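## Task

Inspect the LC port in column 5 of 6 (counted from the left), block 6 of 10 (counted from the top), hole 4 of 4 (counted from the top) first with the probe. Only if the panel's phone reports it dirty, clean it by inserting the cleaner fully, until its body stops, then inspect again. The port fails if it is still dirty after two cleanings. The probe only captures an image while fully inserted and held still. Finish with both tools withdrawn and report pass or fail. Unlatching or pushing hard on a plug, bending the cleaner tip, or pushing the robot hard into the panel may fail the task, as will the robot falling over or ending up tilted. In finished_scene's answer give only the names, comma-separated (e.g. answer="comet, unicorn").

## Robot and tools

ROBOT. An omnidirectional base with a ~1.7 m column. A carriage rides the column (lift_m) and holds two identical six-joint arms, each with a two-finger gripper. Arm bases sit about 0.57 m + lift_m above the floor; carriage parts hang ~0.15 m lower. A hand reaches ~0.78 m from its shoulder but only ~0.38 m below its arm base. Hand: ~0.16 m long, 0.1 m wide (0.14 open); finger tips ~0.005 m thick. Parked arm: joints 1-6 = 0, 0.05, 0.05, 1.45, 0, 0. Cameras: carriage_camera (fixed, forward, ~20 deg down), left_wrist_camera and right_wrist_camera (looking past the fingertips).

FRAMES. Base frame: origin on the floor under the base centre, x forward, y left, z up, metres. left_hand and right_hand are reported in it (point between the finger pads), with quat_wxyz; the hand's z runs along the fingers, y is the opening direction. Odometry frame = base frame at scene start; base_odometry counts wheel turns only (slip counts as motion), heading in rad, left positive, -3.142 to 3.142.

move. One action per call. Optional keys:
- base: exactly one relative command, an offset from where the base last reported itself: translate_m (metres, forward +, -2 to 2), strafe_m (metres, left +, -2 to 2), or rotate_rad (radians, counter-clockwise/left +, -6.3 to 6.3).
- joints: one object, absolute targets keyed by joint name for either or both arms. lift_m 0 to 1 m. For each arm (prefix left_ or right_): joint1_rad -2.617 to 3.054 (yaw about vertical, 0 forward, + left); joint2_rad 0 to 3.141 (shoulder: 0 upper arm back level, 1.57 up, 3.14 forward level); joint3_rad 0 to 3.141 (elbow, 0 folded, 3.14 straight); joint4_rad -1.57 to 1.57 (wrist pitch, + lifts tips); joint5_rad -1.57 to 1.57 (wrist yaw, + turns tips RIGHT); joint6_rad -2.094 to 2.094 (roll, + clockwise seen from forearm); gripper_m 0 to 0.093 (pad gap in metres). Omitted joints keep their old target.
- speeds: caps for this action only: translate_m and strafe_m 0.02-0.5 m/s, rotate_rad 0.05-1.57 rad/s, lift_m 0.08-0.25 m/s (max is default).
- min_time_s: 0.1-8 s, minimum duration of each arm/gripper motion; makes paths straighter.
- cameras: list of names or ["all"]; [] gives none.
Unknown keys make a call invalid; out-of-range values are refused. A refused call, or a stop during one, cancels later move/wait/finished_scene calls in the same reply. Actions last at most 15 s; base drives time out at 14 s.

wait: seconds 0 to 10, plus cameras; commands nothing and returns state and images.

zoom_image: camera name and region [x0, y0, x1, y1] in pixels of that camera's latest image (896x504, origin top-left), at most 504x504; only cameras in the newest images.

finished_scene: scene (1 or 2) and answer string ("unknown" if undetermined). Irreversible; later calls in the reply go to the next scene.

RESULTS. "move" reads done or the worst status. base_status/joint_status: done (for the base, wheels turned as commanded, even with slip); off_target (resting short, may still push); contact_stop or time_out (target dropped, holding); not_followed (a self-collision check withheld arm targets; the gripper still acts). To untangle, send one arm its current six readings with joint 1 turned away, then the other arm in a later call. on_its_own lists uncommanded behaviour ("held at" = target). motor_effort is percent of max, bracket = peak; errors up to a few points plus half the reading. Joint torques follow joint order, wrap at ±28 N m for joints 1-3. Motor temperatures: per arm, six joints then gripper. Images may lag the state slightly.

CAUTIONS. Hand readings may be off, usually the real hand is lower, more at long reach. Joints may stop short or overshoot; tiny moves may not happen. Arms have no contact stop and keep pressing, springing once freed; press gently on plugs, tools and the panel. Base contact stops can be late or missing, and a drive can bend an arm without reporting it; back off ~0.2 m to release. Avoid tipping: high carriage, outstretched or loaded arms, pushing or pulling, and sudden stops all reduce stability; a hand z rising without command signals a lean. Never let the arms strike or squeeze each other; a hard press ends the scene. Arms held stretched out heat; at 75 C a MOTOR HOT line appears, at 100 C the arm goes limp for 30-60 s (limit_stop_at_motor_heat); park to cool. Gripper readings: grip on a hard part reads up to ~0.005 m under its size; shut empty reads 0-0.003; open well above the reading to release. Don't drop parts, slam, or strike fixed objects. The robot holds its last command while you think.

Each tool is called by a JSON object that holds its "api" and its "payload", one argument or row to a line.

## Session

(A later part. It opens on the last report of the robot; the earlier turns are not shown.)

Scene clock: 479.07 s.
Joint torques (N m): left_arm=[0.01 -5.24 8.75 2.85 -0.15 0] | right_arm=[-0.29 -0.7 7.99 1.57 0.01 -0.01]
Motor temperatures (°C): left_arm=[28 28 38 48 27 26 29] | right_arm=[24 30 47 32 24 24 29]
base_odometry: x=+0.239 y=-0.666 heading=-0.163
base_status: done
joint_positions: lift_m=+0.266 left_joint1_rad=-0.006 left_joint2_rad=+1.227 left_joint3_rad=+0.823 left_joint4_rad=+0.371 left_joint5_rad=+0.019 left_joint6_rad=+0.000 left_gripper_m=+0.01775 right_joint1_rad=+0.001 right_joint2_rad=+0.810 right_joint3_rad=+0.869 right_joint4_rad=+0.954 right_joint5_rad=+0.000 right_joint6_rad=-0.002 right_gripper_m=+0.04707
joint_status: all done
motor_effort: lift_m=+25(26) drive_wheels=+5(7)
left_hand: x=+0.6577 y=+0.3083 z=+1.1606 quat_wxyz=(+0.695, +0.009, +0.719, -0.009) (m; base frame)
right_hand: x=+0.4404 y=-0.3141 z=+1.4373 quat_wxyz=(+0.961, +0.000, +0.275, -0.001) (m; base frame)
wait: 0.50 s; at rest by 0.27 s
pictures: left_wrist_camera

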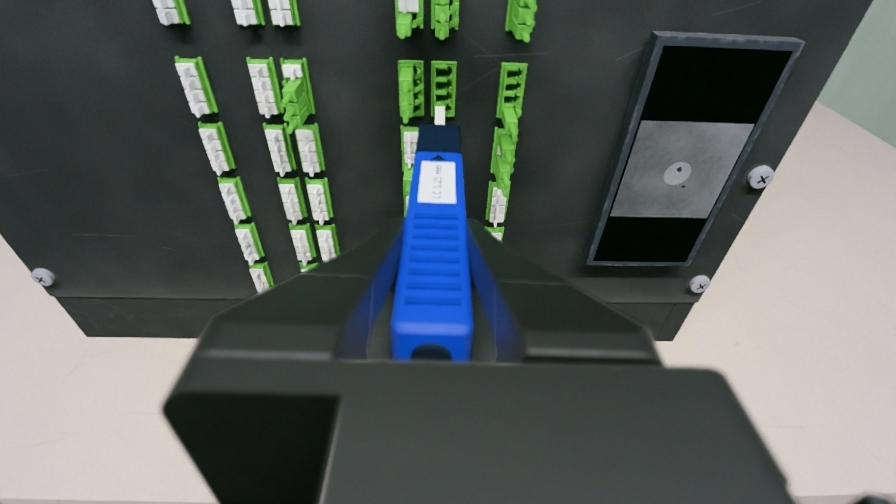

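{"api": "move", "payload": {
  "base": {"translate_m":-0.007},
  "speeds": {"translate_m":0.02},
  "cameras": []
}}

{"api": "wait", "payload": {
  "seconds": 0.5,
  "cameras": ["left_wrist_camera","carriage_camera"]
}}

{"api": "zoom_image", "payload": {
  "camera": "left_wrist_camera",
  "region": [415, 65, 475, 135]
}}

{"api": "zoom_image", "payload": {
  "camera": "carriage_camera",
  "region": [260, 150, 330, 210]
}}

Scene clock: 480.43 s.
Joint torques (N m): left_arm=[-0.06 -5.27 8.98 2.83 -0.12 0.01] | right_arm=[-0.23 -0.66 7.92 1.59 0.01 -0.01]
Motor temperatures (°C): left_arm=[28 28 38 48 27 26 29] | right_arm=[24 30 47 32 24 24 29]
move: done
base_odometry: x=+0.232 y=-0.666 heading=-0.163
base_status: done
joint_positions: lift_m=+0.266 left_joint1_rad=-0.006 left_joint2_rad=+1.227 left_joint3_rad=+0.823 left_joint4_rad=+0.371 left_joint5_rad=+0.019 left_joint6_rad=+0.000 left_gripper_m=+0.01775 right_joint1_rad=+0.001 right_joint2_rad=+0.810 right_joint3_rad=+0.869 right_joint4_rad=+0.953 right_joint5_rad=+0.000 right_joint6_rad=-0.002 right_gripper_m=+0.04707
joint_status: not commanded
motor_effort: lift_m=+25(26) drive_wheels=+6(8)
left_hand: x=+0.6577 y=+0.3083 z=+1.1606 quat_wxyz=(+0.695, +0.009, +0.719, -0.009) (m; base frame)
right_hand: x=+0.4406 y=-0.3141 z=+1.4372 quat_wxyz=(+0.961, +0.000, +0.276, -0.001) (m; base frame)
pictures: none
No camera images: "cameras" was empty.

Scene clock: 480.93 s.
Joint torques (N m): left_arm=[0.1 -5.26 8.79 2.8 -0.14 -0.01] | right_arm=[-0.29 -0.75 7.99 1.59 0.02 -0.01]
Motor temperatures (°C): left_arm=[28 28 38 48 27 26 29] | right_arm=[24 30 47 32 24 24 29]
base_odometry: x=+0.232 y=-0.666 heading=-0.163
base_status: done
joint_positions: lift_m=+0.266 left_joint1_rad=-0.006 left_joint2_rad=+1.227 left_joint3_rad=+0.823 left_joint4_rad=+0.371 left_joint5_rad=+0.019 left_joint6_rad=+0.000 left_gripper_m=+0.01775 right_joint1_rad=+0.001 right_joint2_rad=+0.810 right_joint3_rad=+0.869 right_joint4_rad=+0.953 right_joint5_rad=+0.000 right_joint6_rad=-0.002 right_gripper_m=+0.04707
joint_status: not commanded
motor_effort: lift_m=+25(26) drive_wheels=+6(8)
left_hand: x=+0.6577 y=+0.3083 z=+1.1606 quat_wxyz=(+0.695, +0.009, +0.719, -0.009) (m; base frame)
right_hand: x=+0.4406 y=-0.3141 z=+1.4372 quat_wxyz=(+0.961, +0.000, +0.276, -0.001) (m; base frame)
wait: 0.50 s; at rest by 0.27 s
pictures: carriage_camera, left_wrist_camera

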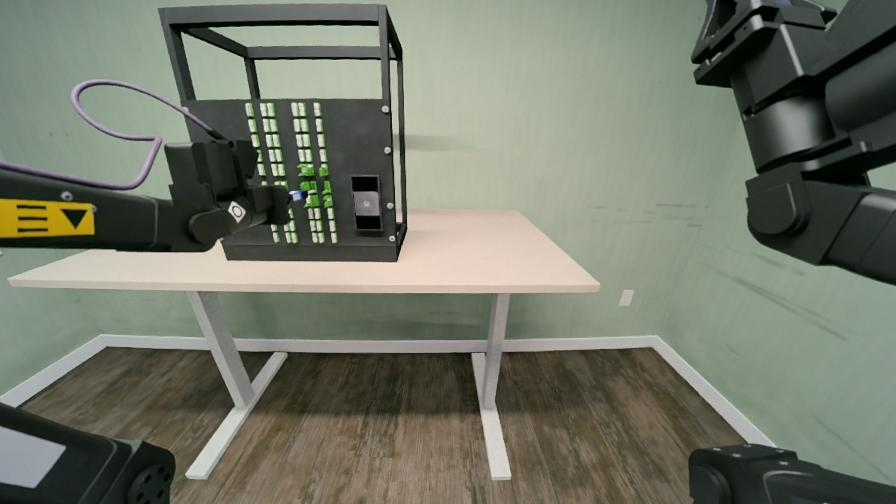

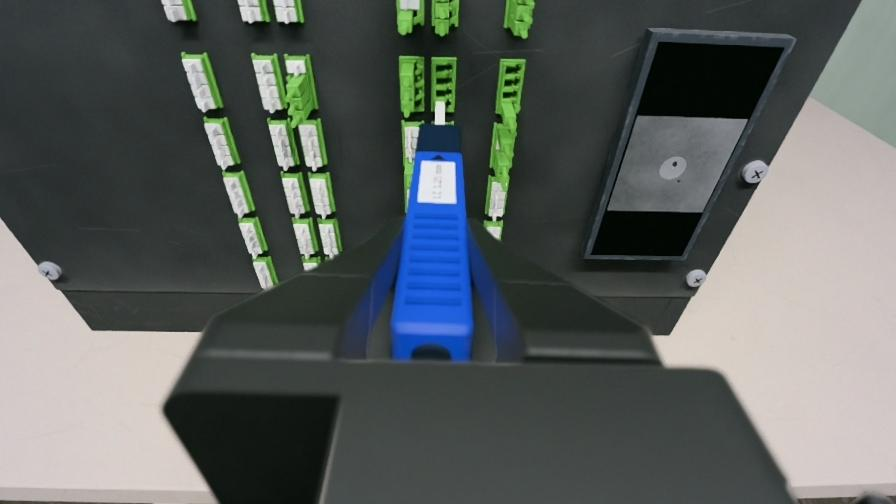

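Scaled by 7.200.

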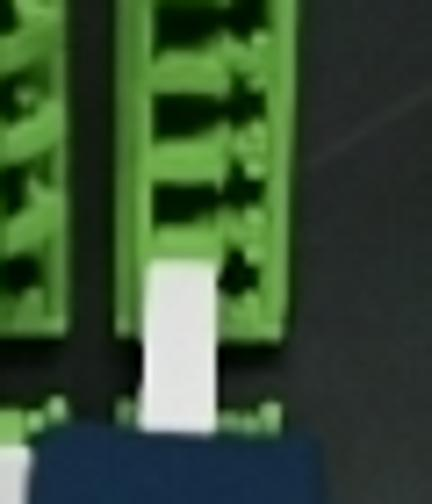

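Scaled by 7.200.

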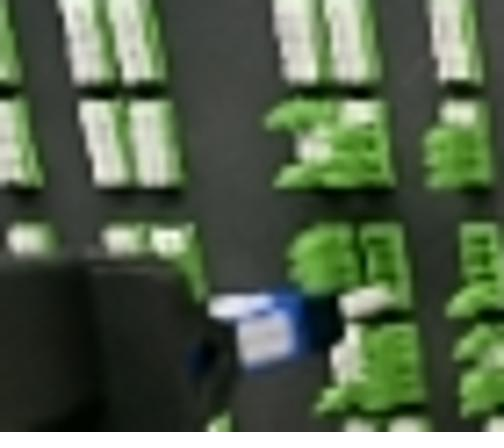

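{"api": "move", "payload": {
  "base": {"translate_m":-0.01},
  "speeds": {"translate_m":0.02},
  "cameras": []
}}

{"api": "wait", "payload": {
  "seconds": 0.5,
  "cameras": ["left_wrist_camera"]
}}

{"api": "zoom_image", "payload": {
  "camera": "left_wrist_camera",
  "region": [415, 65, 475, 135]
}}

{"api": "move", "payload": {
  "base": {"translate_m":-0.008},
  "speeds": {"translate_m":0.02},
  "cameras": []
}}

{"api": "wait", "payload": {
  "seconds": 0.5,
  "cameras": ["left_wrist_camera"]
}}

{"api": "zoom_image", "payload": {
  "camera": "left_wrist_camera",
  "region": [415, 65, 475, 135]
}}

Scene clock: 482.00 s.
Joint torques (N m): left_arm=[0.08 -5.18 8.77 2.8 -0.16 0.02] | right_arm=[-0.29 -0.73 7.99 1.58 0.02 -0.01]
Motor temperatures (°C): left_arm=[28 28 38 48 27 26 29] | right_arm=[24 30 47 32 24 24 29]
move: done
base_odometry: x=+0.223 y=-0.664 heading=-0.164
base_status: done
joint_positions: lift_m=+0.266 left_joint1_rad=-0.006 left_joint2_rad=+1.227 left_joint3_rad=+0.823 left_joint4_rad=+0.373 left_joint5_rad=+0.019 left_joint6_rad=+0.000 left_gripper_m=+0.01774 right_joint1_rad=+0.001 right_joint2_rad=+0.810 right_joint3_rad=+0.869 right_joint4_rad=+0.953 right_joint5_rad=+0.000 right_joint6_rad=-0.002 right_gripper_m=+0.04707
joint_status: not commanded
motor_effort: lift_m=+25(26) drive_wheels=-6(13)
left_hand: x=+0.6577 y=+0.3083 z=+1.1610 quat_wxyz=(+0.696, +0.009, +0.718, -0.009) (m; base frame)
right_hand: x=+0.4407 y=-0.3141 z=+1.4371 quat_wxyz=(+0.961, +0.000, +0.276, -0.001) (m; base frame)
pictures: none
No camera images: "cameras" was empty.

Scene clock: 482.50 s.
Joint torques (N m): left_arm=[0.02 -5.19 8.73 2.76 -0.11 0.01] | right_arm=[-0.31 -0.75 8.02 1.58 0.02 -0.01]
Motor temperatures (°C): left_arm=[28 28 38 48 27 26 29] | right_arm=[24 30 47 32 24 24 29]
base_odometry: x=+0.223 y=-0.664 heading=-0.164
base_status: done
joint_positions: lift_m=+0.266 left_joint1_rad=-0.006 left_joint2_rad=+1.227 left_joint3_rad=+0.823 left_joint4_rad=+0.373 left_joint5_rad=+0.019 left_joint6_rad=+0.000 left_gripper_m=+0.01774 right_joint1_rad=+0.001 right_joint2_rad=+0.810 right_joint3_rad=+0.869 right_joint4_rad=+0.953 right_joint5_rad=+0.000 right_joint6_rad=-0.002 right_gripper_m=+0.04707
joint_status: not commanded
motor_effort: lift_m=+25(26) drive_wheels=-6(13)
left_hand: x=+0.6577 y=+0.3083 z=+1.1610 quat_wxyz=(+0.696, +0.009, +0.718, -0.009) (m; base frame)
right_hand: x=+0.4407 y=-0.3141 z=+1.4371 quat_wxyz=(+0.961, +0.000, +0.276, -0.001) (m; base frame)
wait: 0.50 s; at rest by 0.27 s
pictures: left_wrist_camera

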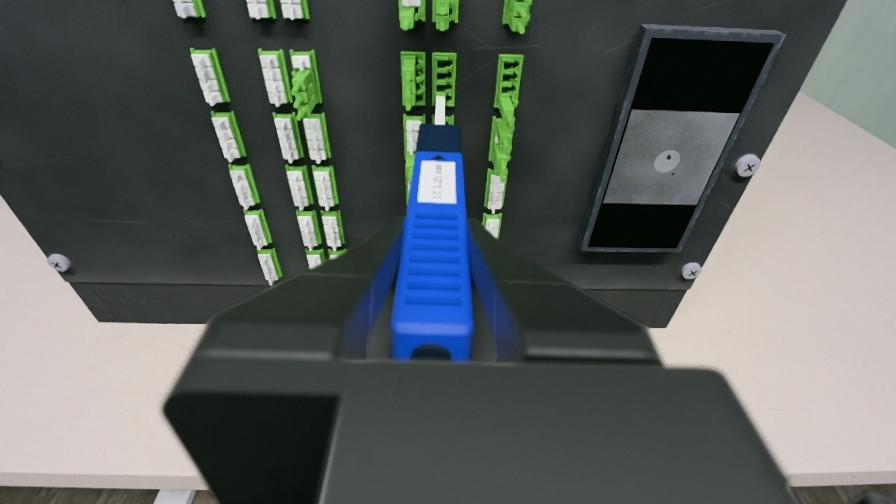

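Scaled by 7.200.

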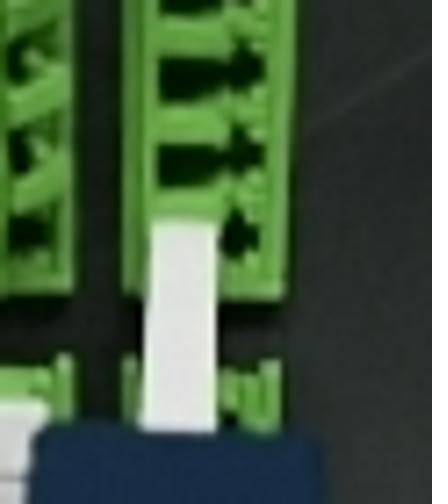

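Scene clock: 483.30 s.
Joint torques (N m): left_arm=[-0.02 -5.27 8.8 2.78 -0.11 0.01] | right_arm=[-0.29 -0.88 8.13 1.57 0.01 -0.02]
Motor temperatures (°C): left_arm=[28 28 38 48 27 26 29] | right_arm=[24 30 47 32 24 24 29]
move: done
base_odometry: x=+0.215 y=-0.663 heading=-0.164
base_status: done
joint_positions: lift_m=+0.266 left_joint1_rad=-0.006 left_joint2_rad=+1.227 left_joint3_rad=+0.823 left_joint4_rad=+0.374 left_joint5_rad=+0.017 left_joint6_rad=+0.000 left_gripper_m=+0.01774 right_joint1_rad=+0.001 right_joint2_rad=+0.810 right_joint3_rad=+0.869 right_joint4_rad=+0.953 right_joint5_rad=+0.000 right_joint6_rad=-0.002 right_gripper_m=+0.04707
joint_status: not commanded
motor_effort: lift_m=+25(26) drive_wheels=-5(11)
left_hand: x=+0.6577 y=+0.3087 z=+1.1614 quat_wxyz=(+0.697, +0.008, +0.717, -0.008) (m; base frame)
right_hand: x=+0.4407 y=-0.3141 z=+1.4371 quat_wxyz=(+0.961, +0.000, +0.276, -0.001) (m; base frame)
pictures: none
No camera images: "cameras" was empty.

Scene clock: 483.80 s.
Joint torques (N m): left_arm=[-0.06 -5.15 8.8 2.79 -0.14 0.03] | right_arm=[-0.31 -0.73 7.97 1.62 0.01 -0.01]
Motor temperatures (°C): left_arm=[28 28 39 48 27 26 29] | right_arm=[24 30 47 32 24 24 29]
base_odometry: x=+0.215 y=-0.663 heading=-0.164
base_status: done
joint_positions: lift_m=+0.266 left_joint1_rad=-0.006 left_joint2_rad=+1.227 left_joint3_rad=+0.823 left_joint4_rad=+0.374 left_joint5_rad=+0.017 left_joint6_rad=+0.000 left_gripper_m=+0.01774 right_joint1_rad=+0.001 right_joint2_rad=+0.810 right_joint3_rad=+0.869 right_joint4_rad=+0.952 right_joint5_rad=+0.000 right_joint6_rad=-0.002 right_gripper_m=+0.04707
joint_status: not commanded
motor_effort: lift_m=+25(26) drive_wheels=-4(11)
left_hand: x=+0.6577 y=+0.3087 z=+1.1614 quat_wxyz=(+0.697, +0.008, +0.717, -0.008) (m; base frame)
right_hand: x=+0.4408 y=-0.3141 z=+1.4370 quat_wxyz=(+0.961, +0.000, +0.276, -0.001) (m; base frame)
wait: 0.50 s; at rest by 0.27 s
pictures: left_wrist_camera

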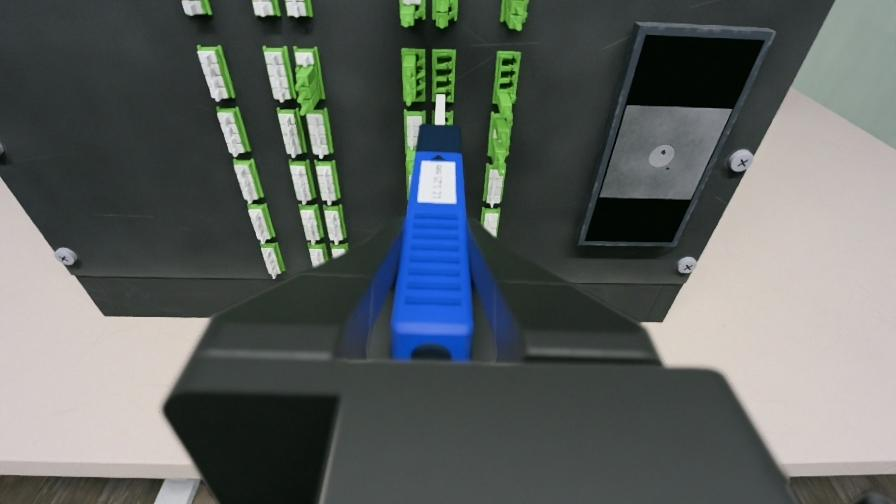

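Scaled by 7.200.

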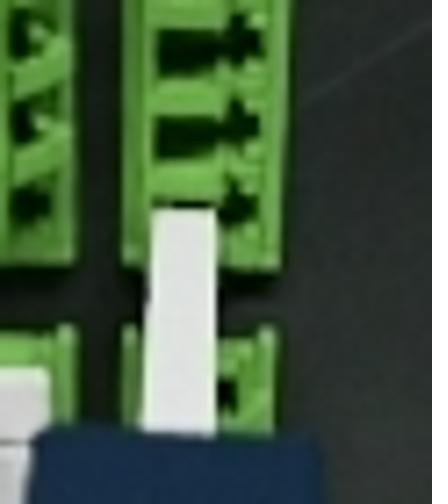

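{"api": "move", "payload": {
  "base": {"translate_m":-0.13},
  "speeds": {"translate_m":0.12},
  "cameras": []
}}

{"api": "move", "payload": {
  "base": {"rotate_rad":0.010},
  "joints": {"left_joint1_rad":0.3,"left_joint2_rad":0.8,"left_joint3_rad":0.9,"left_joint4_rad":1.0},
  "min_time_s": 2,
  "cameras": []
}}

{"api": "move", "payload": {
  "base": {"strafe_m":0.625},
  "speeds": {"strafe_m":0.3},
  "joints": {"right_joint2_rad":1.212,"right_joint3_rad":0.785,"right_joint4_rad":0.55,"lift_m":0.256},
  "min_time_s": 2.5,
  "cameras": ["right_wrist_camera"]
}}

Scene clock: 486.13 s.
Joint torques (N m): left_arm=[0.08 -5.19 8.73 2.83 -0.12 0.02] | right_arm=[-0.29 -0.79 7.98 1.58 0.01 0]
Motor temperatures (°C): left_arm=[28 28 39 48 27 26 29] | right_arm=[24 30 47 32 24 24 29]
move: done
base_odometry: x=+0.087 y=-0.642 heading=-0.164
base_status: done
joint_positions: lift_m=+0.266 left_joint1_rad=-0.006 left_joint2_rad=+1.227 left_joint3_rad=+0.823 left_joint4_rad=+0.374 left_joint5_rad=+0.017 left_joint6_rad=+0.000 left_gripper_m=+0.01774 right_joint1_rad=+0.001 right_joint2_rad=+0.810 right_joint3_rad=+0.869 right_joint4_rad=+0.953 right_joint5_rad=+0.000 right_joint6_rad=-0.002 right_gripper_m=+0.04707
joint_status: not commanded
motor_effort: lift_m=+25(26) drive_wheels=-1(10)
left_hand: x=+0.6577 y=+0.3087 z=+1.1614 quat_wxyz=(+0.697, +0.008, +0.717, -0.008) (m; base frame)
right_hand: x=+0.4406 y=-0.3141 z=+1.4372 quat_wxyz=(+0.961, +0.000, +0.276, -0.001) (m; base frame)
pictures: none
No camera images: "cameras" was empty.

Scene clock: 488.47 s.
Joint torques (N m): left_arm=[0.95 -0.54 7.5 1.22 -0.13 0.01] | right_arm=[-0.28 -0.7 8.02 1.58 0.02 -0.01]
Motor temperatures (°C): left_arm=[28 28 39 47 27 26 29] | right_arm=[24 30 47 32 24 24 29]
move: done
base_odometry: x=+0.087 y=-0.642 heading=-0.155
base_status: done
joint_positions: lift_m=+0.266 left_joint1_rad=+0.291 left_joint2_rad=+0.806 left_joint3_rad=+0.877 left_joint4_rad=+0.979 left_joint5_rad=+0.016 left_joint6_rad=+0.000 left_gripper_m=+0.01774 right_joint1_rad=+0.001 right_joint2_rad=+0.810 right_joint3_rad=+0.869 right_joint4_rad=+0.953 right_joint5_rad=+0.000 right_joint6_rad=-0.002 right_gripper_m=+0.04707
joint_status: all done
motor_effort: lift_m=+25(26) drive_wheels=-9(10)
left_hand: x=+0.4233 y=+0.3691 z=+1.4441 quat_wxyz=(+0.956, -0.030, +0.256, +0.138) (m; base frame)
right_hand: x=+0.4406 y=-0.3141 z=+1.4372 quat_wxyz=(+0.961, +0.000, +0.276, -0.001) (m; base frame)
pictures: none
No camera images: "cameras" was empty.

Scene clock: 492.13 s.
Joint torques (N m): left_arm=[1.06 -0.62 7.24 1.15 -0.16 0.02] | right_arm=[-0.42 -4.75 6.8 3.09 0.02 -0.01]
Motor temperatures (°C): left_arm=[28 28 38 46 27 26 29] | right_arm=[24 30 46 33 24 24 29]
move: off_target
base_odometry: x=+0.183 y=-0.024 heading=-0.155
base_status: done
joint_positions: lift_m=+0.256 left_joint1_rad=+0.291 left_joint2_rad=+0.805 left_joint3_rad=+0.882 left_joint4_rad=+0.985 left_joint5_rad=+0.015 left_joint6_rad=+0.000 left_gripper_m=+0.01774 right_joint1_rad=+0.001 right_joint2_rad=+1.215 right_joint3_rad=+0.782 right_joint4_rad=+0.488 right_joint5_rad=+0.000 right_joint6_rad=-0.002 right_gripper_m=+0.04707
joint_status: right_joint4_rad off_target (ended at +0.488, target +0.550); the others done
motor_effort: lift_m=+22(23) drive_wheels=-3(11)
left_hand: x=+0.4198 y=+0.3682 z=+1.4373 quat_wxyz=(+0.958, -0.029, +0.250, +0.138) (m; base frame)
right_hand: x=+0.6534 y=-0.3137 z=+1.1643 quat_wxyz=(+0.726, -0.001, +0.687, +0.000) (m; base frame)
pictures: right_wrist_camera

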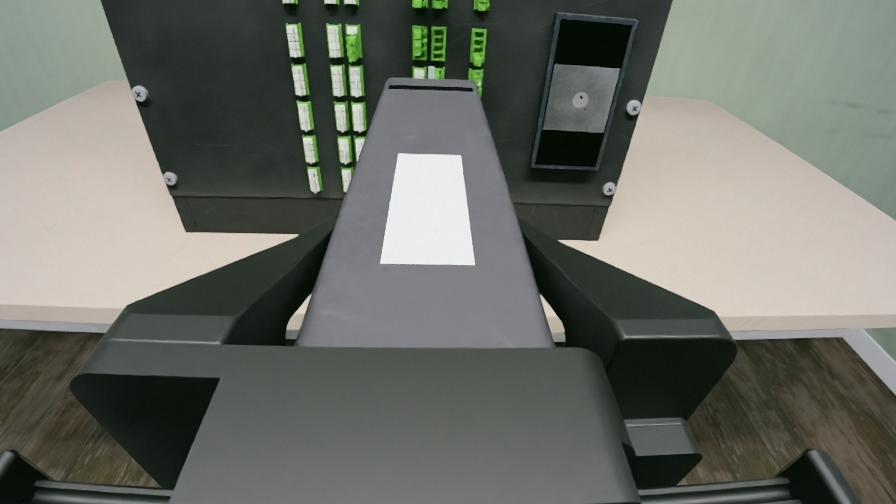

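{"api": "move", "payload": {
  "base": {"strafe_m":-0.008},
  "speeds": {"strafe_m":0.03},
  "cameras": []
}}

{"api": "move", "payload": {
  "base": {"translate_m":0.048},
  "speeds": {"translate_m":0.06},
  "cameras": []
}}

{"api": "wait", "payload": {
  "seconds": 0.5,
  "cameras": ["right_wrist_camera"]
}}

{"api": "zoom_image", "payload": {
  "camera": "right_wrist_camera",
  "region": [415, 50, 455, 82]
}}

Scene clock: 493.13 s.
Joint torques (N m): left_arm=[0.88 -0.61 6.97 1.15 -0.13 -0.01] | right_arm=[-0.24 -4.88 6.79 3.2 -0.01 -0.02]
Motor temperatures (°C): left_arm=[28 28 38 45 27 26 29] | right_arm=[24 30 46 33 24 24 29]
move: done
base_odometry: x=+0.181 y=-0.032 heading=-0.155
base_status: done
joint_positions: lift_m=+0.256 left_joint1_rad=+0.291 left_joint2_rad=+0.805 left_joint3_rad=+0.882 left_joint4_rad=+0.986 left_joint5_rad=+0.015 left_joint6_rad=+0.000 left_gripper_m=+0.01774 right_joint1_rad=+0.000 right_joint2_rad=+1.216 right_joint3_rad=+0.782 right_joint4_rad=+0.481 right_joint5_rad=-0.001 right_joint6_rad=-0.002 right_gripper_m=+0.04707
joint_status: not commanded
motor_effort: lift_m=+23(23) drive_wheels=+2(10)
left_hand: x=+0.4197 y=+0.3682 z=+1.4374 quat_wxyz=(+0.958, -0.029, +0.250, +0.138) (m; base frame)
right_hand: x=+0.6536 y=-0.3141 z=+1.1624 quat_wxyz=(+0.724, -0.001, +0.690, -0.001) (m; base frame)
pictures: none
No camera images: "cameras" was empty.

Scene clock: 494.47 s.
Joint torques (N m): left_arm=[0.94 -0.4 7.21 1.06 -0.11 0.03] | right_arm=[-0.27 -4.88 6.8 3.2 0.02 -0.02]
Motor temperatures (°C): left_arm=[28 28 38 45 27 26 29] | right_arm=[24 30 46 34 24 24 29]
move: done
base_odometry: x=+0.229 y=-0.039 heading=-0.154
base_status: done
joint_positions: lift_m=+0.256 left_joint1_rad=+0.291 left_joint2_rad=+0.804 left_joint3_rad=+0.882 left_joint4_rad=+0.990 left_joint5_rad=+0.015 left_joint6_rad=+0.000 left_gripper_m=+0.01774 right_joint1_rad=+0.000 right_joint2_rad=+1.217 right_joint3_rad=+0.782 right_joint4_rad=+0.478 right_joint5_rad=-0.001 right_joint6_rad=-0.002 right_gripper_m=+0.04707
joint_status: not commanded
motor_effort: lift_m=+23(23) drive_wheels=-6(11)
left_hand: x=+0.4181 y=+0.3678 z=+1.4382 quat_wxyz=(+0.959, -0.029, +0.247, +0.139) (m; base frame)
right_hand: x=+0.6538 y=-0.3141 z=+1.1614 quat_wxyz=(+0.722, -0.001, +0.692, -0.001) (m; base frame)
pictures: none
No camera images: "cameras" was empty.

Scene clock: 494.97 s.
Joint torques (N m): left_arm=[1.05 -0.54 7.06 1.08 -0.08 0.02] | right_arm=[-0.25 -4.9 6.83 3.2 0.02 -0.01]
Motor temperatures (°C): left_arm=[28 28 38 44 27 26 29] | right_arm=[24 30 46 34 24 24 29]
base_odometry: x=+0.229 y=-0.039 heading=-0.154
base_status: done
joint_positions: lift_m=+0.256 left_joint1_rad=+0.291 left_joint2_rad=+0.804 left_joint3_rad=+0.882 left_joint4_rad=+0.991 left_joint5_rad=+0.015 left_joint6_rad=+0.000 left_gripper_m=+0.01774 right_joint1_rad=+0.000 right_joint2_rad=+1.217 right_joint3_rad=+0.782 right_joint4_rad=+0.478 right_joint5_rad=-0.001 right_joint6_rad=-0.002 right_gripper_m=+0.04707
joint_status: not commanded
motor_effort: lift_m=+23(23) drive_wheels=-6(11)
left_hand: x=+0.4180 y=+0.3678 z=+1.4383 quat_wxyz=(+0.959, -0.029, +0.246, +0.139) (m; base frame)
right_hand: x=+0.6538 y=-0.3141 z=+1.1614 quat_wxyz=(+0.722, -0.001, +0.692, -0.001) (m; base frame)
wait: 0.50 s; at rest by 0.27 s
pictures: right_wrist_camera

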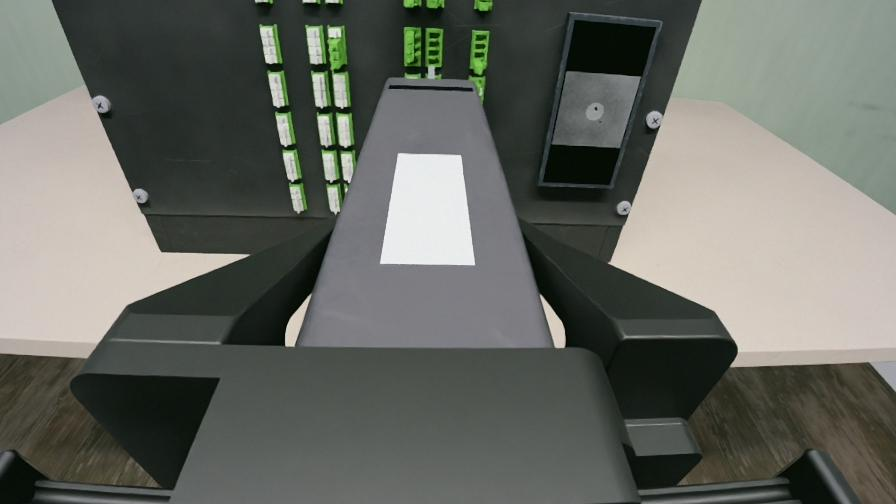

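Scaled by 12.600.

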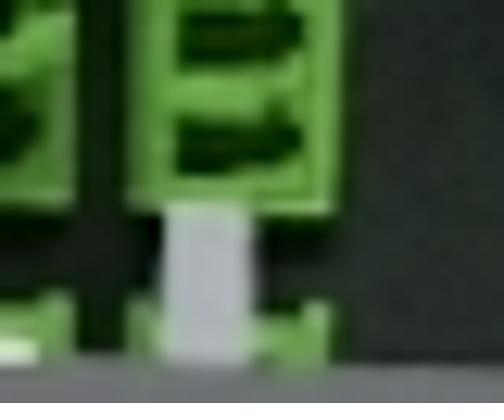

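{"api": "move", "payload": {
  "base": {"translate_m":0.008},
  "joints": {"lift_m":0.2583},
  "speeds": {"translate_m":0.02,"lift_m":0.08},
  "cameras": []
}}

{"api": "wait", "payload": {
  "seconds": 0.5,
  "cameras": ["right_wrist_camera"]
}}

{"api": "zoom_image", "payload": {
  "camera": "right_wrist_camera",
  "region": [415, 50, 455, 82]
}}

Scene clock: 496.00 s.
Joint torques (N m): left_arm=[0.79 -0.5 6.93 1.04 -0.07 0.01] | right_arm=[-0.29 -5.26 6.67 3.26 0.02 0]
Motor temperatures (°C): left_arm=[28 28 38 44 27 26 29] | right_arm=[24 30 46 35 24 24 29]
move: done
base_odometry: x=+0.237 y=-0.040 heading=-0.153
base_status: done
joint_positions: lift_m=+0.258 left_joint1_rad=+0.291 left_joint2_rad=+0.802 left_joint3_rad=+0.884 left_joint4_rad=+0.993 left_joint5_rad=+0.015 left_joint6_rad=+0.000 left_gripper_m=+0.01774 right_joint1_rad=+0.000 right_joint2_rad=+1.219 right_joint3_rad=+0.782 right_joint4_rad=+0.474 right_joint5_rad=-0.001 right_joint6_rad=-0.002 right_gripper_m=+0.04707
joint_status: all done
motor_effort: lift_m=+25(28) drive_wheels=-6(12)
left_hand: x=+0.4166 y=+0.3673 z=+1.4412 quat_wxyz=(+0.959, -0.028, +0.244, +0.139) (m; base frame)
right_hand: x=+0.6544 y=-0.3141 z=+1.1614 quat_wxyz=(+0.720, -0.001, +0.694, -0.001) (m; base frame)
pictures: none
No camera images: "cameras" was empty.

Scene clock: 496.50 s.
Joint torques (N m): left_arm=[0.85 -0.44 6.75 1 -0.11 0.01] | right_arm=[-0.27 -5.15 6.79 3.26 0.03 -0.01]
Motor temperatures (°C): left_arm=[28 28 38 44 27 26 29] | right_arm=[24 30 46 35 24 24 29]
base_odometry: x=+0.237 y=-0.040 heading=-0.153
base_status: done
joint_positions: lift_m=+0.258 left_joint1_rad=+0.291 left_joint2_rad=+0.802 left_joint3_rad=+0.884 left_joint4_rad=+0.993 left_joint5_rad=+0.015 left_joint6_rad=+0.000 left_gripper_m=+0.01774 right_joint1_rad=+0.000 right_joint2_rad=+1.219 right_joint3_rad=+0.782 right_joint4_rad=+0.474 right_joint5_rad=-0.001 right_joint6_rad=-0.002 right_gripper_m=+0.04707
joint_status: all done
motor_effort: lift_m=+25(28) drive_wheels=-6(12)
left_hand: x=+0.4166 y=+0.3673 z=+1.4412 quat_wxyz=(+0.959, -0.028, +0.244, +0.139) (m; base frame)
right_hand: x=+0.6544 y=-0.3141 z=+1.1614 quat_wxyz=(+0.720, -0.001, +0.694, -0.001) (m; base frame)
wait: 0.50 s; at rest by 0.27 s
pictures: right_wrist_camera

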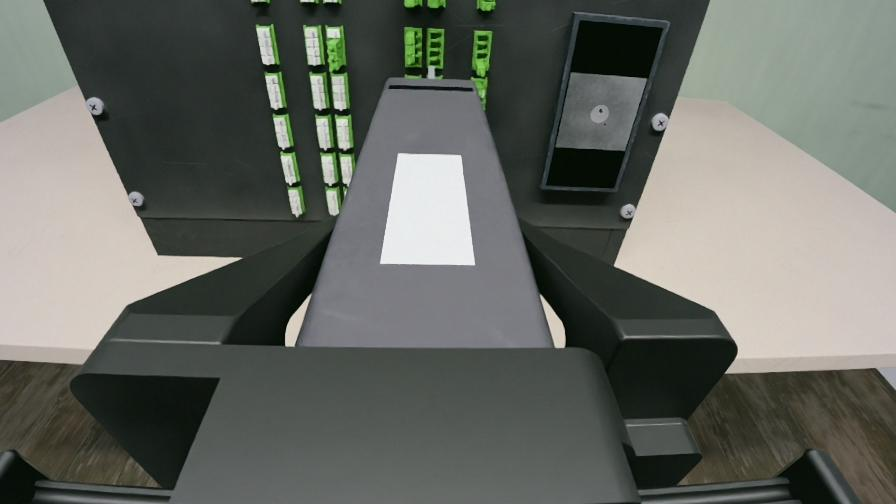

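Scaled by 12.600.

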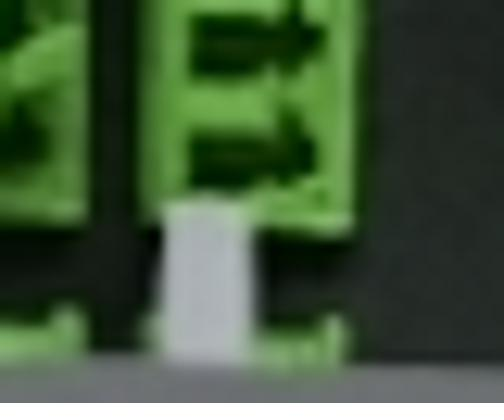

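{"api": "move", "payload": {
  "base": {"strafe_m":-0.0015},
  "joints": {"lift_m":0.262},
  "speeds": {"strafe_m":0.02,"lift_m":0.08},
  "cameras": []
}}

{"api": "wait", "payload": {
  "seconds": 0.5,
  "cameras": ["right_wrist_camera"]
}}

{"api": "zoom_image", "payload": {
  "camera": "right_wrist_camera",
  "region": [415, 50, 455, 82]
}}

Scene clock: 497.17 s.
Joint torques (N m): left_arm=[0.96 -0.31 6.8 1 -0.08 0] | right_arm=[-0.24 -5.26 7.02 3.26 0.01 -0.01]
Motor temperatures (°C): left_arm=[28 28 38 44 27 26 29] | right_arm=[24 30 46 35 24 24 29]
move: done
base_odometry: x=+0.236 y=-0.041 heading=-0.153
base_status: done
joint_positions: lift_m=+0.262 left_joint1_rad=+0.291 left_joint2_rad=+0.802 left_joint3_rad=+0.885 left_joint4_rad=+0.995 left_joint5_rad=+0.015 left_joint6_rad=+0.000 left_gripper_m=+0.01774 right_joint1_rad=+0.000 right_joint2_rad=+1.220 right_joint3_rad=+0.780 right_joint4_rad=+0.473 right_joint5_rad=-0.001 right_joint6_rad=-0.002 right_gripper_m=+0.04707
joint_status: all done
motor_effort: lift_m=+25(28) drive_wheels=-4(8)
left_hand: x=+0.4157 y=+0.3671 z=+1.4456 quat_wxyz=(+0.960, -0.028, +0.242, +0.139) (m; base frame)
right_hand: x=+0.6544 y=-0.3142 z=+1.1634 quat_wxyz=(+0.719, -0.001, +0.695, -0.001) (m; base frame)
pictures: none
No camera images: "cameras" was empty.

Scene clock: 497.67 s.
Joint torques (N m): left_arm=[0.87 -0.28 6.91 0.99 -0.13 0] | right_arm=[-0.21 -5.2 6.97 3.26 0.02 -0.01]
Motor temperatures (°C): left_arm=[28 27 38 43 27 26 29] | right_arm=[24 30 46 35 24 24 29]
base_odometry: x=+0.236 y=-0.041 heading=-0.153
base_status: done
joint_positions: lift_m=+0.262 left_joint1_rad=+0.291 left_joint2_rad=+0.802 left_joint3_rad=+0.885 left_joint4_rad=+0.995 left_joint5_rad=+0.015 left_joint6_rad=+0.000 left_gripper_m=+0.01774 right_joint1_rad=+0.000 right_joint2_rad=+1.220 right_joint3_rad=+0.780 right_joint4_rad=+0.473 right_joint5_rad=-0.001 right_joint6_rad=-0.002 right_gripper_m=+0.04707
joint_status: all done
motor_effort: lift_m=+25(28) drive_wheels=-4(8)
left_hand: x=+0.4157 y=+0.3671 z=+1.4456 quat_wxyz=(+0.960, -0.028, +0.242, +0.139) (m; base frame)
right_hand: x=+0.6544 y=-0.3142 z=+1.1634 quat_wxyz=(+0.719, -0.001, +0.695, -0.001) (m; base frame)
wait: 0.50 s; at rest by 0.27 s
pictures: right_wrist_camera

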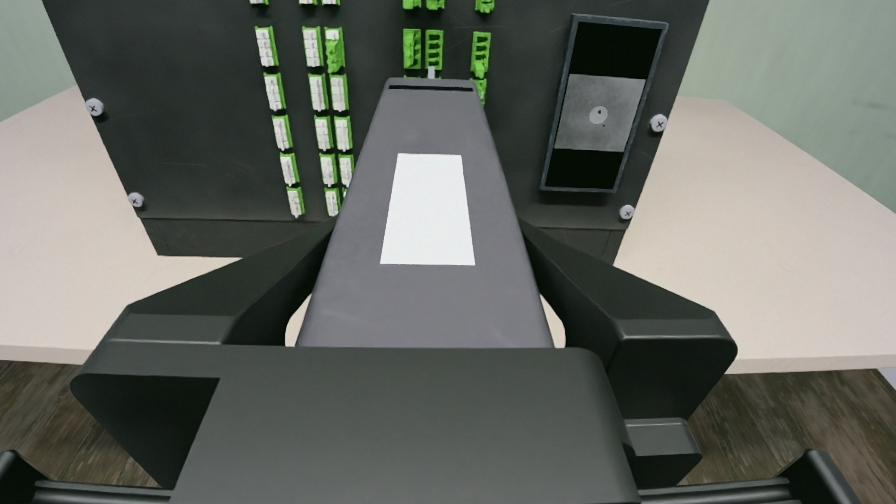

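Scaled by 12.600.

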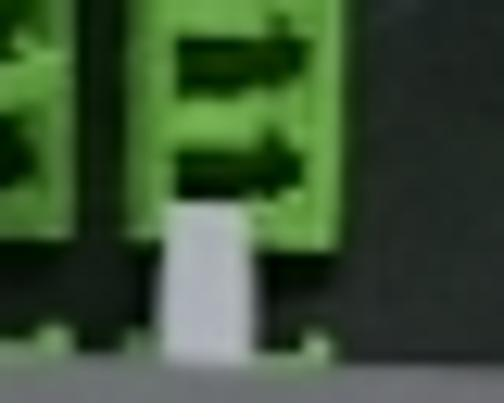

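{"api": "move", "payload": {
  "joints": {"lift_m":0.265},
  "speeds": {"lift_m":0.08},
  "cameras": []
}}

{"api": "wait", "payload": {
  "seconds": 0.5,
  "cameras": ["right_wrist_camera"]
}}

{"api": "zoom_image", "payload": {
  "camera": "right_wrist_camera",
  "region": [415, 50, 455, 82]
}}

Scene clock: 498.23 s.
Joint torques (N m): left_arm=[0.98 -0.17 6.6 0.97 -0.08 -0.01] | right_arm=[-0.14 -5.16 7.04 3.25 0.02 -0.01]
Motor temperatures (°C): left_arm=[28 27 38 43 27 26 29] | right_arm=[24 30 46 36 24 24 29]
move: done
base_odometry: x=+0.236 y=-0.041 heading=-0.152
base_status: not commanded
joint_positions: lift_m=+0.265 left_joint1_rad=+0.291 left_joint2_rad=+0.802 left_joint3_rad=+0.885 left_joint4_rad=+0.996 left_joint5_rad=+0.015 left_joint6_rad=+0.000 left_gripper_m=+0.01774 right_joint1_rad=+0.000 right_joint2_rad=+1.220 right_joint3_rad=+0.780 right_joint4_rad=+0.475 right_joint5_rad=-0.001 right_joint6_rad=-0.002 right_gripper_m=+0.04707
joint_status: all done
motor_effort: lift_m=+25(29) drive_wheels=-4(5)
left_hand: x=+0.4155 y=+0.3671 z=+1.4487 quat_wxyz=(+0.960, -0.028, +0.242, +0.139) (m; base frame)
right_hand: x=+0.6545 y=-0.3142 z=+1.1665 quat_wxyz=(+0.719, -0.001, +0.695, -0.001) (m; base frame)
pictures: none
No camera images: "cameras" was empty.

Scene clock: 498.73 s.
Joint torques (N m): left_arm=[0.91 -0.32 6.83 0.96 -0.11 -0.03] | right_arm=[-0.23 -5.22 7.02 3.25 0.01 -0.01]
Motor temperatures (°C): left_arm=[28 27 37 43 27 26 29] | right_arm=[24 30 46 36 24 24 29]
base_odometry: x=+0.236 y=-0.041 heading=-0.153
base_status: not commanded
joint_positions: lift_m=+0.265 left_joint1_rad=+0.291 left_joint2_rad=+0.802 left_joint3_rad=+0.885 left_joint4_rad=+0.996 left_joint5_rad=+0.015 left_joint6_rad=+0.000 left_gripper_m=+0.01774 right_joint1_rad=+0.000 right_joint2_rad=+1.220 right_joint3_rad=+0.780 right_joint4_rad=+0.475 right_joint5_rad=-0.001 right_joint6_rad=-0.002 right_gripper_m=+0.04707
joint_status: all done
motor_effort: lift_m=+25(29) drive_wheels=-4(5)
left_hand: x=+0.4155 y=+0.3671 z=+1.4487 quat_wxyz=(+0.960, -0.028, +0.242, +0.139) (m; base frame)
right_hand: x=+0.6545 y=-0.3142 z=+1.1665 quat_wxyz=(+0.719, -0.001, +0.695, -0.001) (m; base frame)
wait: 0.50 s; at rest by 0.27 s
pictures: right_wrist_camera

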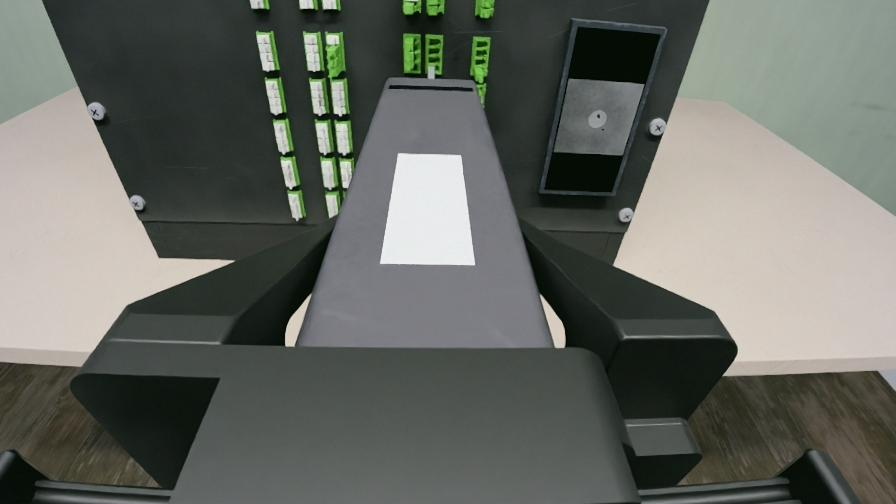

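Scaled by 12.600.

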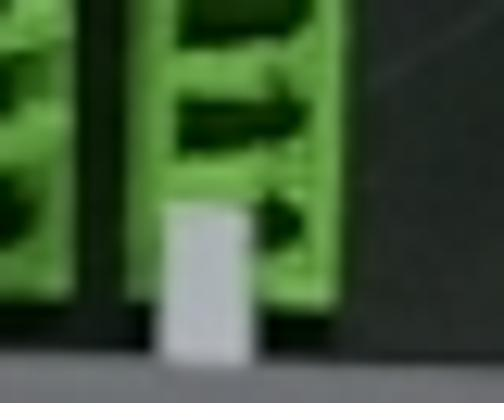

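{"api": "move", "payload": {
  "joints": {"lift_m":0.2642},
  "speeds": {"lift_m":0.08},
  "cameras": []
}}

{"api": "move", "payload": {
  "base": {"translate_m":0.006},
  "speeds": {"translate_m":0.02},
  "cameras": []
}}

{"api": "wait", "payload": {
  "seconds": 0.5,
  "cameras": ["right_wrist_camera"]
}}

{"api": "zoom_image", "payload": {
  "camera": "right_wrist_camera",
  "region": [415, 50, 455, 82]
}}

Scene clock: 499.23 s.
Joint torques (N m): left_arm=[1.1 -0.08 6.95 0.97 -0.07 0.03] | right_arm=[-0.17 -5.29 7.04 3.26 0.01 -0.01]
Motor temperatures (°C): left_arm=[28 27 37 43 27 26 29] | right_arm=[24 30 46 36 24 24 29]
move: done
base_odometry: x=+0.236 y=-0.041 heading=-0.153
base_status: not commanded
joint_positions: lift_m=+0.264 left_joint1_rad=+0.291 left_joint2_rad=+0.802 left_joint3_rad=+0.885 left_joint4_rad=+0.996 left_joint5_rad=+0.015 left_joint6_rad=+0.000 left_gripper_m=+0.01774 right_joint1_rad=+0.000 right_joint2_rad=+1.220 right_joint3_rad=+0.780 right_joint4_rad=+0.475 right_joint5_rad=-0.001 right_joint6_rad=-0.002 right_gripper_m=+0.04707
joint_status: all done
motor_effort: lift_m=+21(22) drive_wheels=-4(4)
left_hand: x=+0.4155 y=+0.3671 z=+1.4484 quat_wxyz=(+0.960, -0.028, +0.242, +0.139) (m; base frame)
right_hand: x=+0.6545 y=-0.3142 z=+1.1662 quat_wxyz=(+0.719, -0.001, +0.695, -0.001) (m; base frame)
pictures: none
No camera images: "cameras" was empty.

Scene clock: 499.93 s.
Joint torques (N m): left_arm=[0.87 -0.28 6.8 0.97 -0.08 0.04] | right_arm=[-0.16 -5.26 6.99 3.24 0.03 -0.01]
Motor temperatures (°C): left_arm=[28 27 37 43 27 26 29] | right_arm=[24 30 46 36 24 24 29]
move: done
base_odometry: x=+0.242 y=-0.041 heading=-0.152
base_status: done
joint_positions: lift_m=+0.264 left_joint1_rad=+0.291 left_joint2_rad=+0.802 left_joint3_rad=+0.885 left_joint4_rad=+0.998 left_joint5_rad=+0.015 left_joint6_rad=+0.000 left_gripper_m=+0.01774 right_joint1_rad=+0.000 right_joint2_rad=+1.221 right_joint3_rad=+0.780 right_joint4_rad=+0.475 right_joint5_rad=-0.001 right_joint6_rad=-0.002 right_gripper_m=+0.04707
joint_status: not commanded
motor_effort: lift_m=+22(22) drive_wheels=-6(11)
left_hand: x=+0.4151 y=+0.3669 z=+1.4486 quat_wxyz=(+0.960, -0.028, +0.241, +0.139) (m; base frame)
right_hand: x=+0.6546 y=-0.3142 z=+1.1661 quat_wxyz=(+0.719, -0.001, +0.695, -0.001) (m; base frame)
pictures: none
No camera images: "cameras" was empty.

Scene clock: 500.43 s.
Joint torques (N m): left_arm=[0.88 -0.18 6.83 0.95 -0.11 0.01] | right_arm=[-0.2 -5.27 6.98 3.26 0.03 -0.01]
Motor temperatures (°C): left_arm=[28 27 37 43 27 26 29] | right_arm=[24 30 46 36 24 24 29]
base_odometry: x=+0.242 y=-0.041 heading=-0.152
base_status: done
joint_positions: lift_m=+0.264 left_joint1_rad=+0.291 left_joint2_rad=+0.802 left_joint3_rad=+0.885 left_joint4_rad=+0.998 left_joint5_rad=+0.015 left_joint6_rad=+0.000 left_gripper_m=+0.01774 right_joint1_rad=+0.000 right_joint2_rad=+1.221 right_joint3_rad=+0.780 right_joint4_rad=+0.475 right_joint5_rad=-0.001 right_joint6_rad=-0.002 right_gripper_m=+0.04707
joint_status: not commanded
motor_effort: lift_m=+22(22) drive_wheels=-6(11)
left_hand: x=+0.4151 y=+0.3669 z=+1.4486 quat_wxyz=(+0.960, -0.028, +0.241, +0.139) (m; base frame)
right_hand: x=+0.6546 y=-0.3142 z=+1.1661 quat_wxyz=(+0.719, -0.001, +0.695, -0.001) (m; base frame)
wait: 0.50 s; at rest by 0.27 s
pictures: right_wrist_camera

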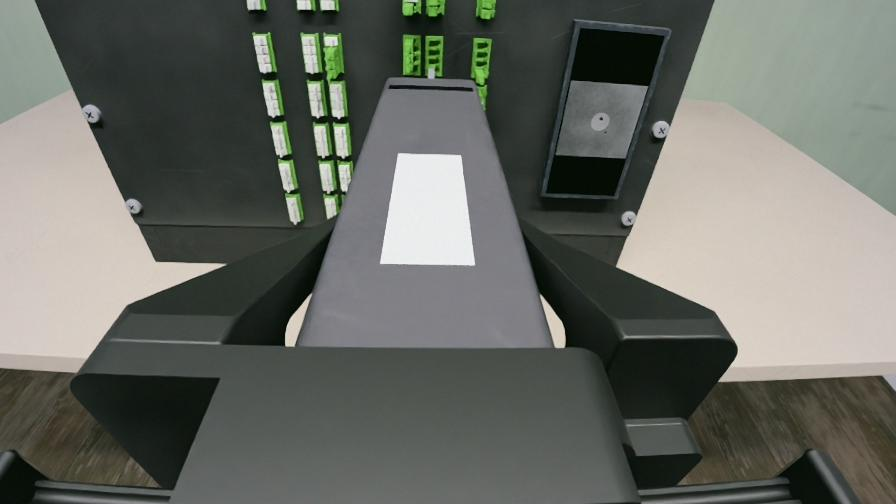

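Scaled by 12.600.

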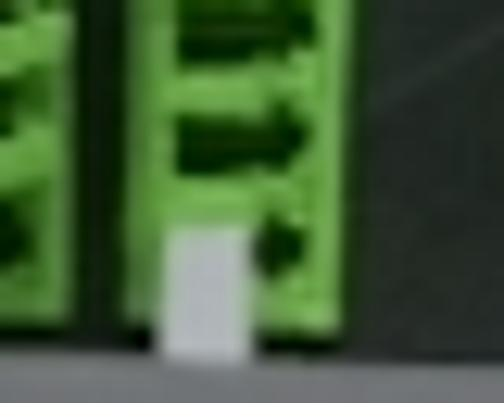

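{"api": "move", "payload": {
  "base": {"translate_m":0.007},
  "speeds": {"translate_m":0.02},
  "cameras": []
}}

{"api": "move", "payload": {
  "base": {"translate_m":0.007},
  "speeds": {"translate_m":0.02},
  "cameras": []
}}

{"api": "wait", "payload": {
  "seconds": 0.7,
  "cameras": ["right_wrist_camera"]
}}

{"api": "zoom_image", "payload": {
  "camera": "right_wrist_camera",
  "region": [415, 50, 455, 82]
}}

Scene clock: 501.37 s.
Joint torques (N m): left_arm=[1.02 -0.35 6.71 0.95 -0.1 0.03] | right_arm=[-0.25 -2.91 8.01 3.4 0.01 -0.01]
Motor temperatures (°C): left_arm=[28 27 37 42 27 26 29] | right_arm=[24 30 46 37 24 24 29]
move: done
base_odometry: x=+0.249 y=-0.042 heading=-0.151
base_status: done
joint_positions: lift_m=+0.264 left_joint1_rad=+0.291 left_joint2_rad=+0.802 left_joint3_rad=+0.885 left_joint4_rad=+0.997 left_joint5_rad=+0.015 left_joint6_rad=+0.000 left_gripper_m=+0.01774 right_joint1_rad=+0.000 right_joint2_rad=+1.198 right_joint3_rad=+0.769 right_joint4_rad=+0.461 right_joint5_rad=+0.000 right_joint6_rad=-0.002 right_gripper_m=+0.04707
joint_status: not commanded
motor_effort: lift_m=+22(22) drive_wheels=+6(12)
left_hand: x=+0.4152 y=+0.3670 z=+1.4486 quat_wxyz=(+0.960, -0.028, +0.241, +0.139) (m; base frame)
right_hand: x=+0.6494 y=-0.3143 z=+1.1666 quat_wxyz=(+0.719, -0.001, +0.695, -0.001) (m; base frame)
pictures: none
No camera images: "cameras" was empty.

Scene clock: 502.17 s.
Joint torques (N m): left_arm=[0.84 -0.47 6.75 0.93 -0.08 -0.05] | right_arm=[-0.18 -0.32 8.65 3.71 0.02 -0.01]
Motor temperatures (°C): left_arm=[28 27 37 42 27 26 29] | right_arm=[24 30 46 37 24 24 29]
move: done
base_odometry: x=+0.256 y=-0.043 heading=-0.151
base_status: done
joint_positions: lift_m=+0.264 left_joint1_rad=+0.291 left_joint2_rad=+0.802 left_joint3_rad=+0.885 left_joint4_rad=+0.998 left_joint5_rad=+0.014 left_joint6_rad=+0.000 left_gripper_m=+0.01774 right_joint1_rad=+0.000 right_joint2_rad=+1.171 right_joint3_rad=+0.761 right_joint4_rad=+0.433 right_joint5_rad=+0.000 right_joint6_rad=-0.002 right_gripper_m=+0.04707
joint_status: not commanded
motor_effort: lift_m=+21(22) drive_wheels=+7(13)
left_hand: x=+0.4151 y=+0.3670 z=+1.4486 quat_wxyz=(+0.960, -0.028, +0.241, +0.139) (m; base frame)
right_hand: x=+0.6439 y=-0.3144 z=+1.1662 quat_wxyz=(+0.715, -0.001, +0.699, -0.001) (m; base frame)
pictures: none
No camera images: "cameras" was empty.

Scene clock: 502.87 s.
Joint torques (N m): left_arm=[0.94 -0.25 6.94 0.94 -0.1 -0.01] | right_arm=[-0.21 -0.29 8.62 3.7 0.01 -0.01]
Motor temperatures (°C): left_arm=[28 27 37 42 27 26 29] | right_arm=[24 30 46 38 24 24 29]
base_odometry: x=+0.256 y=-0.043 heading=-0.151
base_status: done
joint_positions: lift_m=+0.264 left_joint1_rad=+0.291 left_joint2_rad=+0.802 left_joint3_rad=+0.885 left_joint4_rad=+0.998 left_joint5_rad=+0.014 left_joint6_rad=+0.000 left_gripper_m=+0.01774 right_joint1_rad=+0.000 right_joint2_rad=+1.171 right_joint3_rad=+0.761 right_joint4_rad=+0.433 right_joint5_rad=+0.000 right_joint6_rad=-0.002 right_gripper_m=+0.04707
joint_status: not commanded
motor_effort: lift_m=+22(22) drive_wheels=+7(13)
left_hand: x=+0.4151 y=+0.3670 z=+1.4486 quat_wxyz=(+0.960, -0.028, +0.241, +0.139) (m; base frame)
right_hand: x=+0.6439 y=-0.3144 z=+1.1662 quat_wxyz=(+0.715, -0.001, +0.699, -0.001) (m; base frame)
wait: 0.70 s; at rest by 0.27 s
pictures: right_wrist_camera

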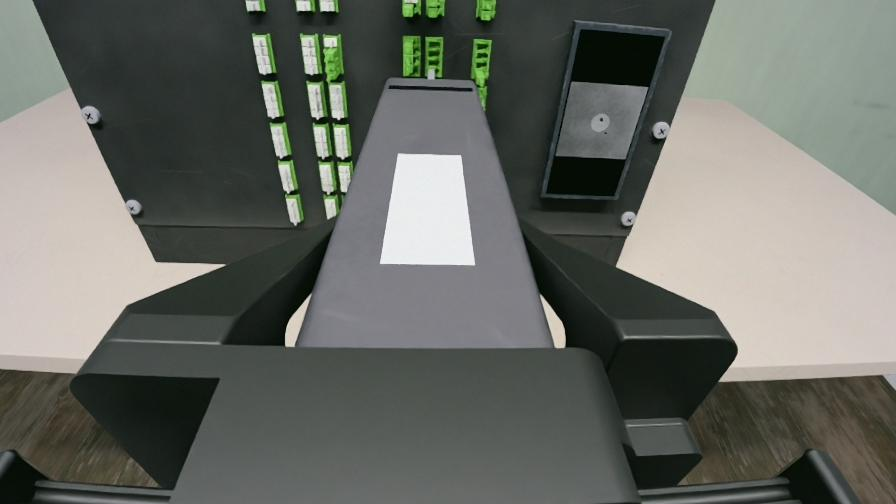

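Scaled by 12.600.

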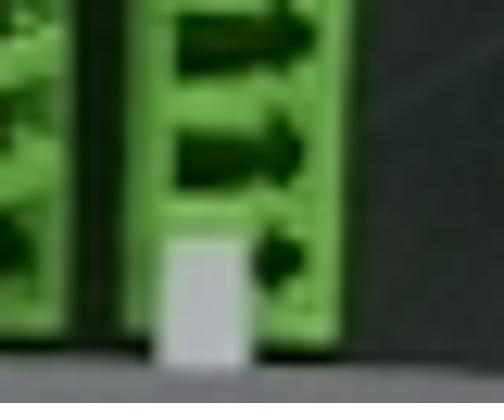

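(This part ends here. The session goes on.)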